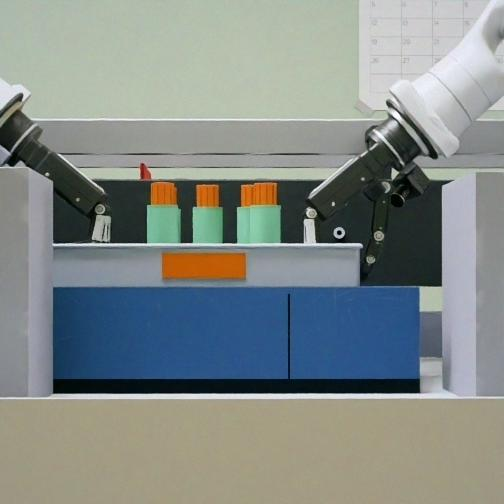

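Scene clock: 1514.77 s.
Joint torques (N m): arm1=[0.95 14.2 4.29 -6.55 -0.83 0.86 0.04] | arm2=[-0.37 10.79 -7.77 -5.13 -0.24 -1.46 0.23] | arm3=[0.51 -16.1 0.92 4.89 -0.82 1.47 -0.47] | arm4=[-0.48 -11.97 -5.45 4.69 0.65 -0.87 -0.35]
Flange force (N): arm1=[-5.3 -2.2 -4.6] | arm2=[-4.6 -0.7 0.6] | arm3=[-0.2 5.4 2.4] | arm4=[-4.2 0.9 -1.6]
move: arm3 done; arm4 done
Joint velocities: within noise
arm1, arm2: as last shown
arm1.index_load_n: 0.0
arm2.ring_load_n: 0.0
arm2.thumb_bend_load_n: 0.0
arm3.joint_positions: joint1_rad=-0.291 joint2_rad=+1.369 joint3_rad=-0.209 joint4_rad=+2.313 joint5_rad=+1.670 joint6_rad=+1.038 joint7_rad=-3.810 hand_little=-0.500 hand_ring=-0.320 hand_middle=-0.280 hand_index=-0.300 hand_thumb_turn=-1.000 hand_thumb_bend=+0.620 hand_force_limit=+0.350 hand_speed=-0.850
arm3.joint_status: all done
arm3.hand_stopped_by: target,target,target,target,target,target
arm3.little_load_n: 0.0
arm3.ring_load_n: 0.0
arm3.middle_load_n: 0.0
arm3.index_load_n: 0.0
arm3.thumb_bend_load_n: 0.0
arm3.thumb_turn_load_n: 0.0
arm3.hand: x=+0.2090 y=+1.7345 z=+0.8396 quat_wxyz=(+0.000, +0.000, -0.906, +0.423)
arm3.hand_target: x=+0.2090 y=+1.7345 z=+0.8396 quat_wxyz=(+0.000, +0.000, -0.906, +0.423)
arm3.hand_status: not commanded
arm4.joint_positions: joint1_rad=+0.654 joint2_rad=+1.705 joint3_rad=-0.716 joint4_rad=+2.313 joint5_rad=-3.055 joint6_rad=+0.423 joint7_rad=-1.156 hand_little=-0.500 hand_ring=-0.320 hand_middle=-0.280 hand_index=-0.300 hand_thumb_turn=-1.000 hand_thumb_bend=+0.620 hand_force_limit=+0.350 hand_speed=-0.850
arm4.joint_status: all done
arm4.hand_stopped_by: target,target,target,target,target,target
arm4.little_load_n: 0.0
arm4.ring_load_n: 0.0
arm4.middle_load_n: 0.0
arm4.index_load_n: 0.0
arm4.thumb_bend_load_n: 0.0
arm4.thumb_turn_load_n: 0.0
arm4.hand: x=+0.2000 y=+1.4680 z=+0.8391 quat_wxyz=(+0.423, -0.906, +0.000, +0.000)
arm4.hand_target: x=+0.2000 y=+1.4680 z=+0.8391 quat_wxyz=(+0.423, -0.906, +0.000, +0.000)
arm4.hand_status: not commanded
pictures: arm1_cam_wrist, arm4_cam_wrist, cam_stand, cam_stand_across, cam_stand_end, cam_stand_low
arm1_cam_wrist: T_world_to_cam=[[-0.43163, 0.65582, -0.61935, 0.9177], [0.68785, 0.68349, 0.24437, -0.37123], [0.58358, -0.32054, -0.74612, 0.74863]] pos_world=[0.21457, -0.10816, 1.21766]
arm4_cam_wrist: T_world_to_cam=[[0.24393, -0.62936, -0.73783, 1.49273], [-0.84097, -0.51618, 0.16227, 0.79147], [-0.48298, 0.58091, -0.65519, -0.09384]] pos_world=[0.25616, 1.40253, 0.91147]

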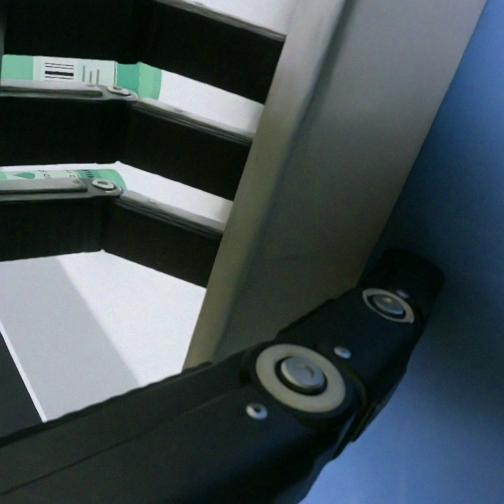

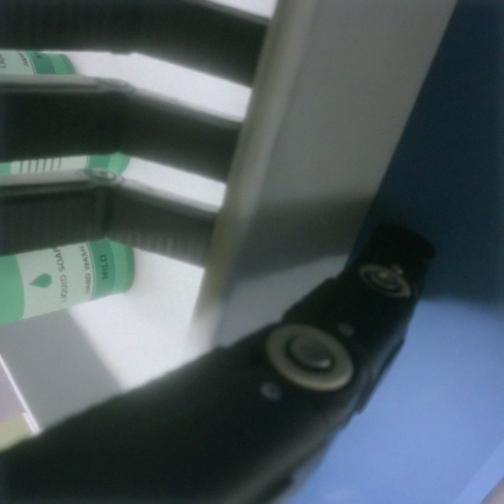

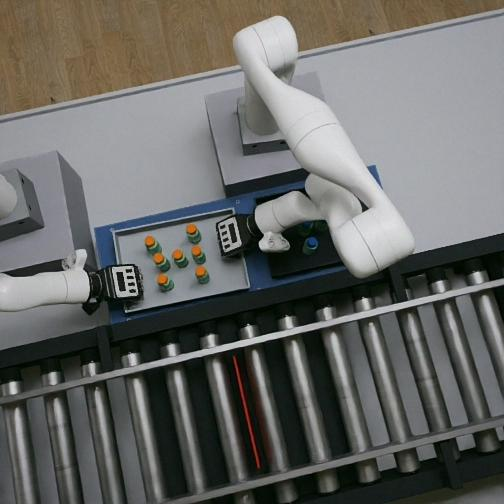

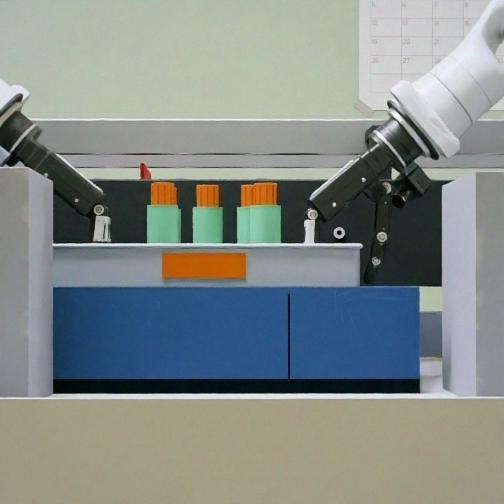

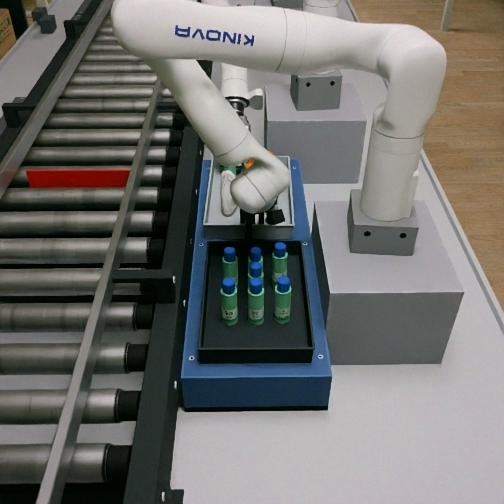

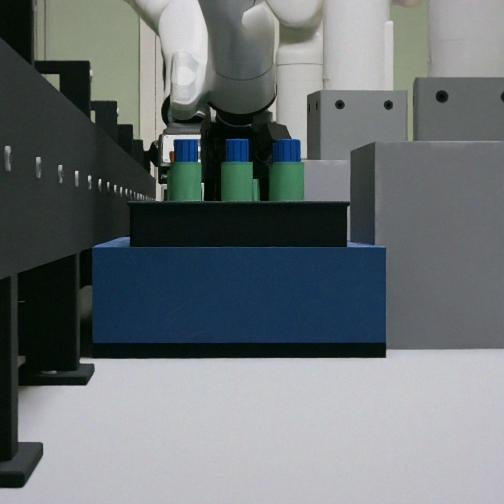

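Emit:
move:
  arm4: {"target":[0.200,1.468,0.870,0.4226,-0.9063,0,0],"speed":0.03}
  arm3: {"target":[0.209,1.7345,0.872,0,0,0.9063,-0.4226],"speed":0.03}
  cameras: ["cam_stand_across","cam_stand","arm4_cam_wrist","arm1_cam_wrist"]

Scene clock: 1518.63 s.
Joint torques (N m): arm1=[0.97 14.2 4.29 -6.52 -0.84 0.85 0.05] | arm2=[-0.35 10.77 -7.73 -5.15 -0.23 -1.45 0.23] | arm3=[0.51 -15.92 0.8 4.65 -0.76 1.53 -0.41] | arm4=[-0.47 -12.02 -5.49 4.3 0.66 -0.82 -0.34]
Flange force (N): arm1=[-5.5 -2.3 -4.7] | arm2=[-4.7 -0.8 0.5] | arm3=[-0.1 5.5 2.6] | arm4=[-4.1 1.4 -1.4]
move: arm3 done; arm4 done
Joint velocities: within noise
arm1.joint_positions: joint1_rad=-2.781 joint2_rad=-0.695 joint3_rad=+4.378 joint4_rad=+1.933 joint5_rad=+1.743 joint6_rad=-0.530 joint7_rad=-2.200 hand_little=-1.000 hand_ring=-1.000 hand_middle=+0.150 hand_index=+0.150 hand_thumb_turn=-1.000 hand_thumb_bend=+1.000 hand_force_limit=-0.500 hand_speed=-0.800
arm1.joint_status: not commanded
arm1.hand_stopped_by: target,target,target,target,target,target
arm1.little_load_n: 0.0
arm1.ring_load_n: 0.0
arm1.middle_load_n: 0.0
arm1.index_load_n: 0.0
arm1.thumb_bend_load_n: 0.0
arm1.thumb_turn_load_n: 0.0
arm1.hand: x=+0.2800 y=-0.1500 z=+1.1300 quat_wxyz=(-0.036, +0.098, -0.935, +0.340)
arm1.hand_target: x=+0.2800 y=-0.1500 z=+1.1300 quat_wxyz=(-0.036, +0.098, -0.935, +0.340)
arm1.hand_status: not commanded
arm2: as last shown
arm3.joint_positions: joint1_rad=-0.291 joint2_rad=+1.276 joint3_rad=-0.221 joint4_rad=+2.369 joint5_rad=+1.627 joint6_rad=+1.031 joint7_rad=-3.771 hand_little=-0.500 hand_ring=-0.320 hand_middle=-0.280 hand_index=-0.300 hand_thumb_turn=-1.000 hand_thumb_bend=+0.620 hand_force_limit=+0.350 hand_speed=-0.850
arm3.joint_status: not commanded
arm3.hand_stopped_by: target,target,target,target,target,target
arm3.little_load_n: 0.0
arm3.ring_load_n: 0.0
arm3.middle_load_n: 0.5
arm3.index_load_n: 0.0
arm3.thumb_bend_load_n: 0.0
arm3.thumb_turn_load_n: 0.0
arm3.hand: x=+0.2090 y=+1.7345 z=+0.8720 quat_wxyz=(+0.000, +0.000, -0.906, +0.423)
arm3.hand_target: x=+0.2090 y=+1.7345 z=+0.8720 quat_wxyz=(+0.000, +0.000, -0.906, +0.423)
arm3.hand_status: done (0.000 m and 0.0 deg from the pose sent, 0.032 m and 0.0 deg at the start)
arm4.joint_positions: joint1_rad=+0.641 joint2_rad=+1.631 joint3_rad=-0.756 joint4_rad=+2.377 joint5_rad=-3.098 joint6_rad=+0.441 joint7_rad=-1.185 hand_little=-0.500 hand_ring=-0.320 hand_middle=-0.280 hand_index=-0.300 hand_thumb_turn=-1.000 hand_thumb_bend=+0.620 hand_force_limit=+0.350 hand_speed=-0.850
arm4.joint_status: not commanded
arm4.hand_stopped_by: target,target,target,target,target,target
arm4.little_load_n: 0.0
arm4.ring_load_n: 0.0
arm4.middle_load_n: 0.0
arm4.index_load_n: 0.0
arm4.thumb_bend_load_n: 0.0
arm4.thumb_turn_load_n: 0.0
arm4.hand: x=+0.2000 y=+1.4680 z=+0.8700 quat_wxyz=(+0.423, -0.906, +0.000, +0.000)
arm4.hand_target: x=+0.2000 y=+1.4680 z=+0.8700 quat_wxyz=(+0.423, -0.906, +0.000, +0.000)
arm4.hand_status: done (0.000 m and 0.0 deg from the pose sent, 0.031 m and 0.0 deg at the start)
pictures: arm1_cam_wrist, arm4_cam_wrist, cam_stand, cam_stand_across
arm1_cam_wrist: T_world_to_cam=[[-0.43163, 0.65582, -0.61935, 0.9177], [0.68785, 0.68349, 0.24437, -0.37123], [0.58358, -0.32054, -0.74612, 0.74863]] pos_world=[0.21457, -0.10816, 1.21766]
arm4_cam_wrist: T_world_to_cam=[[0.24393, -0.62936, -0.73783, 1.51553], [-0.84097, -0.51618, 0.16227, 0.78646], [-0.48298, 0.58091, -0.65519, -0.0736]] pos_world=[0.25616, 1.40253, 0.94237]

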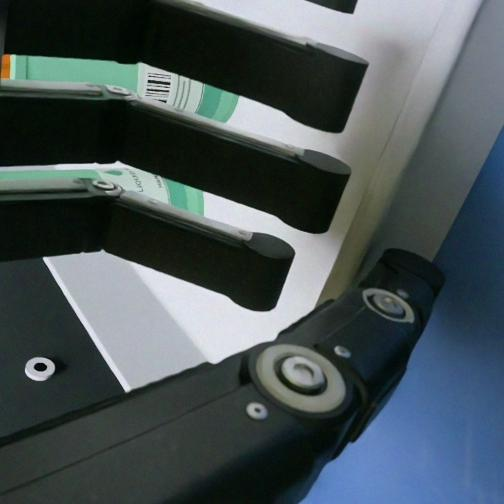

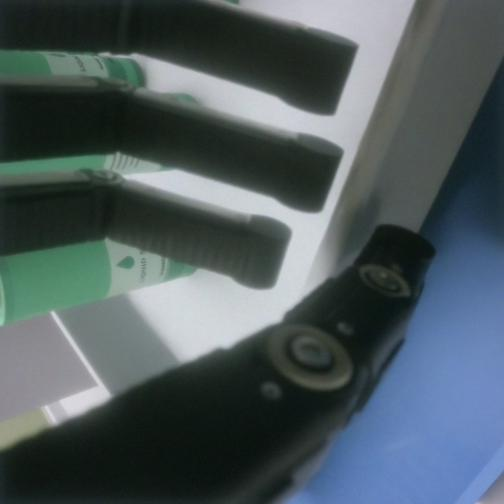

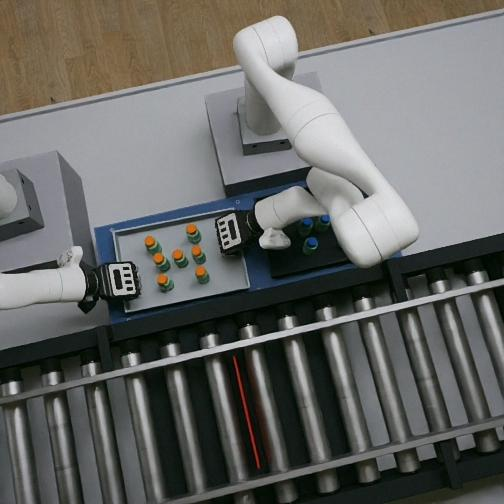

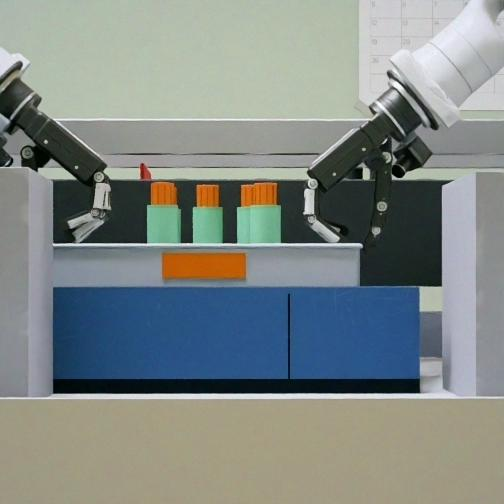

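Emit:
move:
  arm4: {"target":[0.200,1.455,0.97,0.4226,-0.9063,0,0],"speed":0.08}
  arm3: {"target":[0.209,1.745,0.975,0,0,0.9063,-0.4226],"speed":0.08}

Emit:
move:
  arm4: {"target":[0.200,1.40,1.10,0.4226,-0.9063,0,0],"speed":0.15}
  arm3: {"target":[0.209,1.76,1.12,0,0,0.9063,-0.4226],"speed":0.15}
  cameras: ["cam_stand_across","cam_stand","cam_stand_end","cam_stand_low","cam_stock","cam_station1"]

Scene clock: 1522.87 s.
Joint torques (N m): arm1=[0.94 14.24 4.33 -6.52 -0.84 0.87 0] | arm2=[-0.36 10.78 -7.78 -5.13 -0.25 -1.46 0.25] | arm3=[0.56 -14.68 0.6 2.88 -0.37 1.74 -0.42] | arm4=[-0.48 -11.89 -5.19 2.25 0.63 -0.59 -0.33]
Flange force (N): arm1=[-5.2 -2.2 -4.3] | arm2=[-4.7 -0.8 0.7] | arm3=[-0.9 5.9 2.0] | arm4=[-3.6 2.6 -0.4]
move: arm3 done; arm4 done
Joint velocities: within noise
arm1, arm2: as last shown
arm2.ring_load_n: 0.5
arm3.joint_positions: joint1_rad=-0.307 joint2_rad=+0.926 joint3_rad=-0.281 joint4_rad=+2.475 joint5_rad=+1.369 joint6_rad=+1.016 joint7_rad=-3.500 hand_little=-0.500 hand_ring=-0.320 hand_middle=-0.280 hand_index=-0.300 hand_thumb_turn=-1.000 hand_thumb_bend=+0.620 hand_force_limit=+0.350 hand_speed=-0.850
arm3.joint_status: not commanded
arm3.hand_stopped_by: target,target,target,target,target,target
arm3.little_load_n: 0.0
arm3.ring_load_n: 0.0
arm3.middle_load_n: 0.0
arm3.index_load_n: 0.0
arm3.thumb_bend_load_n: 0.0
arm3.thumb_turn_load_n: 0.0
arm3.hand: x=+0.2090 y=+1.7450 z=+0.9750 quat_wxyz=(+0.000, +0.000, -0.906, +0.423)
arm3.hand_target: x=+0.2090 y=+1.7450 z=+0.9750 quat_wxyz=(+0.000, +0.000, -0.906, +0.423)
arm3.hand_status: done (0.000 m and 0.0 deg from the pose sent, 0.104 m and 0.0 deg at the start)
arm4.joint_positions: joint1_rad=+0.675 joint2_rad=+1.338 joint3_rad=-0.919 joint4_rad=+2.532 joint5_rad=-3.233 joint6_rad=+0.373 joint7_rad=-1.306 hand_little=-0.500 hand_ring=-0.320 hand_middle=-0.280 hand_index=-0.300 hand_thumb_turn=-1.000 hand_thumb_bend=+0.620 hand_force_limit=+0.350 hand_speed=-0.850
arm4.joint_status: not commanded
arm4.hand_stopped_by: target,target,target,target,target,target
arm4.little_load_n: 0.0
arm4.ring_load_n: 0.0
arm4.middle_load_n: 0.0
arm4.index_load_n: 0.0
arm4.thumb_bend_load_n: 0.0
arm4.thumb_turn_load_n: 0.0
arm4.hand: x=+0.2000 y=+1.4550 z=+0.9700 quat_wxyz=(+0.423, -0.906, +0.000, +0.000)
arm4.hand_target: x=+0.2000 y=+1.4550 z=+0.9700 quat_wxyz=(+0.423, -0.906, +0.000, +0.000)
arm4.hand_status: done (0.000 m and 0.0 deg from the pose sent, 0.101 m and 0.0 deg at the start)
pictures: none

Scene clock: 1524.53 s.
Joint torques (N m): arm1=[0.97 14.22 4.32 -6.51 -0.86 0.84 0.02] | arm2=[-0.38 10.78 -7.78 -5.15 -0.25 -1.47 0.25] | arm3=[0.53 -11.34 -0.01 -1.75 0.6 1.79 -0.47] | arm4=[-0.43 -9.27 -4.49 -2.21 -0.35 -0.36 -0.34]
Flange force (N): arm1=[-5.4 -2.3 -4.6] | arm2=[-4.7 -0.7 0.6] | arm3=[-3.3 5.2 1.1] | arm4=[-2.2 3.0 0.6]
move: arm3 done; arm4 done
Joint velocities: within noise
arm1, arm2: as last shown
arm1.middle_load_n: 0.5
arm2.ring_load_n: 0.0
arm3.joint_positions: joint1_rad=-0.279 joint2_rad=+0.386 joint3_rad=-0.366 joint4_rad=+2.413 joint5_rad=+0.923 joint6_rad=+1.188 joint7_rad=-2.870 hand_little=-0.500 hand_ring=-0.320 hand_middle=-0.280 hand_index=-0.300 hand_thumb_turn=-1.000 hand_thumb_bend=+0.620 hand_force_limit=+0.350 hand_speed=-0.850
arm3.joint_status: not commanded
arm3.hand_stopped_by: target,target,target,target,target,target
arm3.little_load_n: 0.0
arm3.ring_load_n: 0.0
arm3.middle_load_n: 0.0
arm3.index_load_n: 0.0
arm3.thumb_bend_load_n: 0.0
arm3.thumb_turn_load_n: 0.0
arm3.hand: x=+0.2090 y=+1.7600 z=+1.1200 quat_wxyz=(+0.000, +0.000, -0.906, +0.423)
arm3.hand_target: x=+0.2090 y=+1.7600 z=+1.1200 quat_wxyz=(+0.000, +0.000, -0.906, +0.423)
arm3.hand_status: done (0.000 m and 0.0 deg from the pose sent, 0.146 m and 0.0 deg at the start)
arm4.joint_positions: joint1_rad=+1.077 joint2_rad=+0.887 joint3_rad=-1.265 joint4_rad=+2.531 joint5_rad=-3.356 joint6_rad=-0.163 joint7_rad=-1.444 hand_little=-0.500 hand_ring=-0.320 hand_middle=-0.280 hand_index=-0.300 hand_thumb_turn=-1.000 hand_thumb_bend=+0.620 hand_force_limit=+0.350 hand_speed=-0.850
arm4.joint_status: not commanded
arm4.hand_stopped_by: target,target,target,target,target,target
arm4.little_load_n: 0.0
arm4.ring_load_n: 0.0
arm4.middle_load_n: 0.5
arm4.index_load_n: 0.0
arm4.thumb_bend_load_n: 0.0
arm4.thumb_turn_load_n: 0.0
arm4.hand: x=+0.2000 y=+1.4000 z=+1.1000 quat_wxyz=(+0.423, -0.906, +0.000, +0.000)
arm4.hand_target: x=+0.2000 y=+1.4000 z=+1.1000 quat_wxyz=(+0.423, -0.906, +0.000, +0.000)
arm4.hand_status: done (0.000 m and 0.0 deg from the pose sent, 0.141 m and 0.0 deg at the start)
pictures: cam_stand, cam_stand_across, cam_stand_end, cam_stand_low, cam_station1, cam_stock

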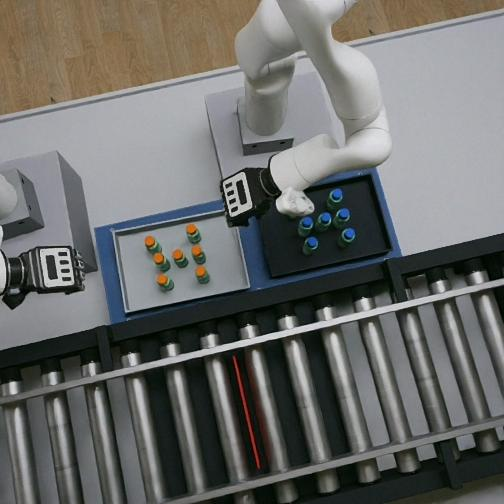

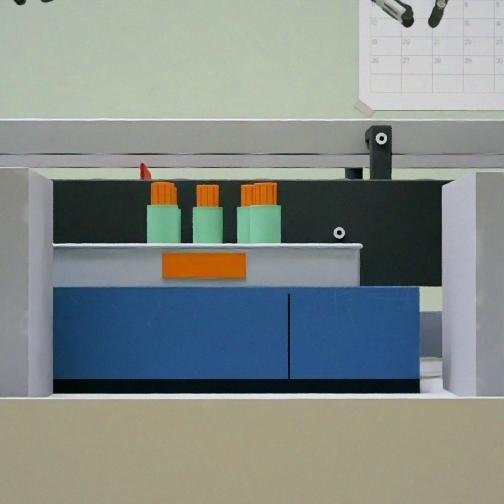

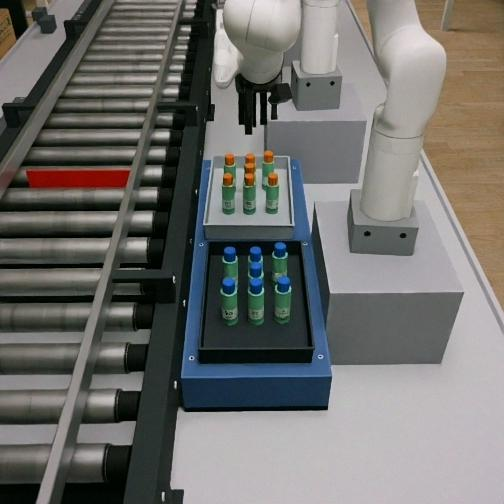

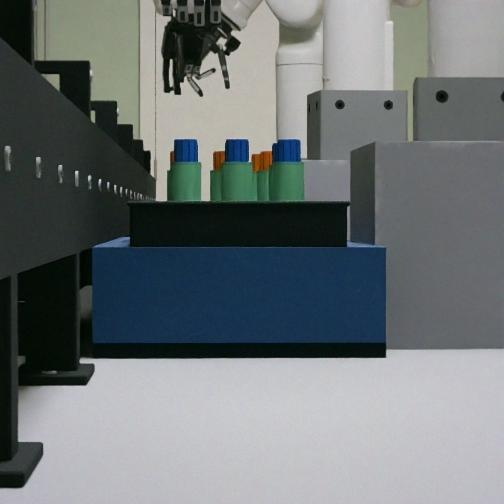

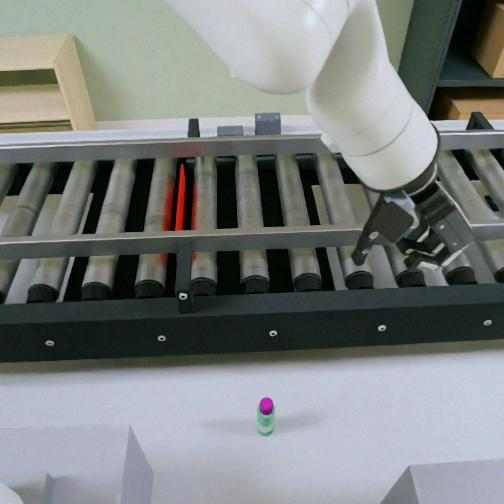

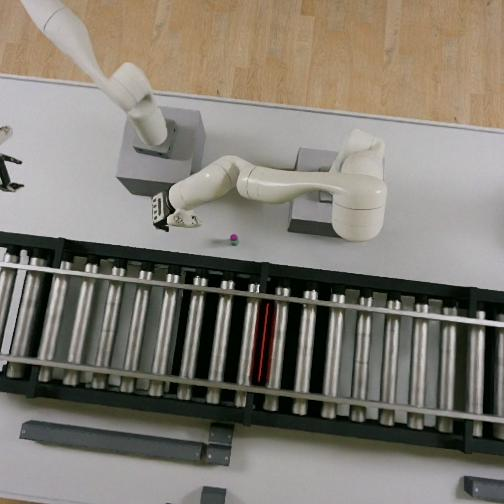

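Emit:
zoom_image:
  camera: "cam_stand"
  region: [90, 150, 410, 350]

Scaled by 1.575 from the camera's image (finer frame: 720x720).

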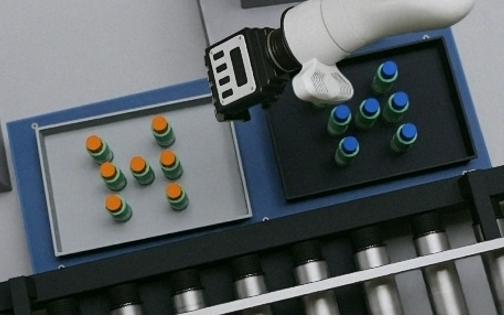

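Emit:
finished_scene:

The scene is finished: the task was done.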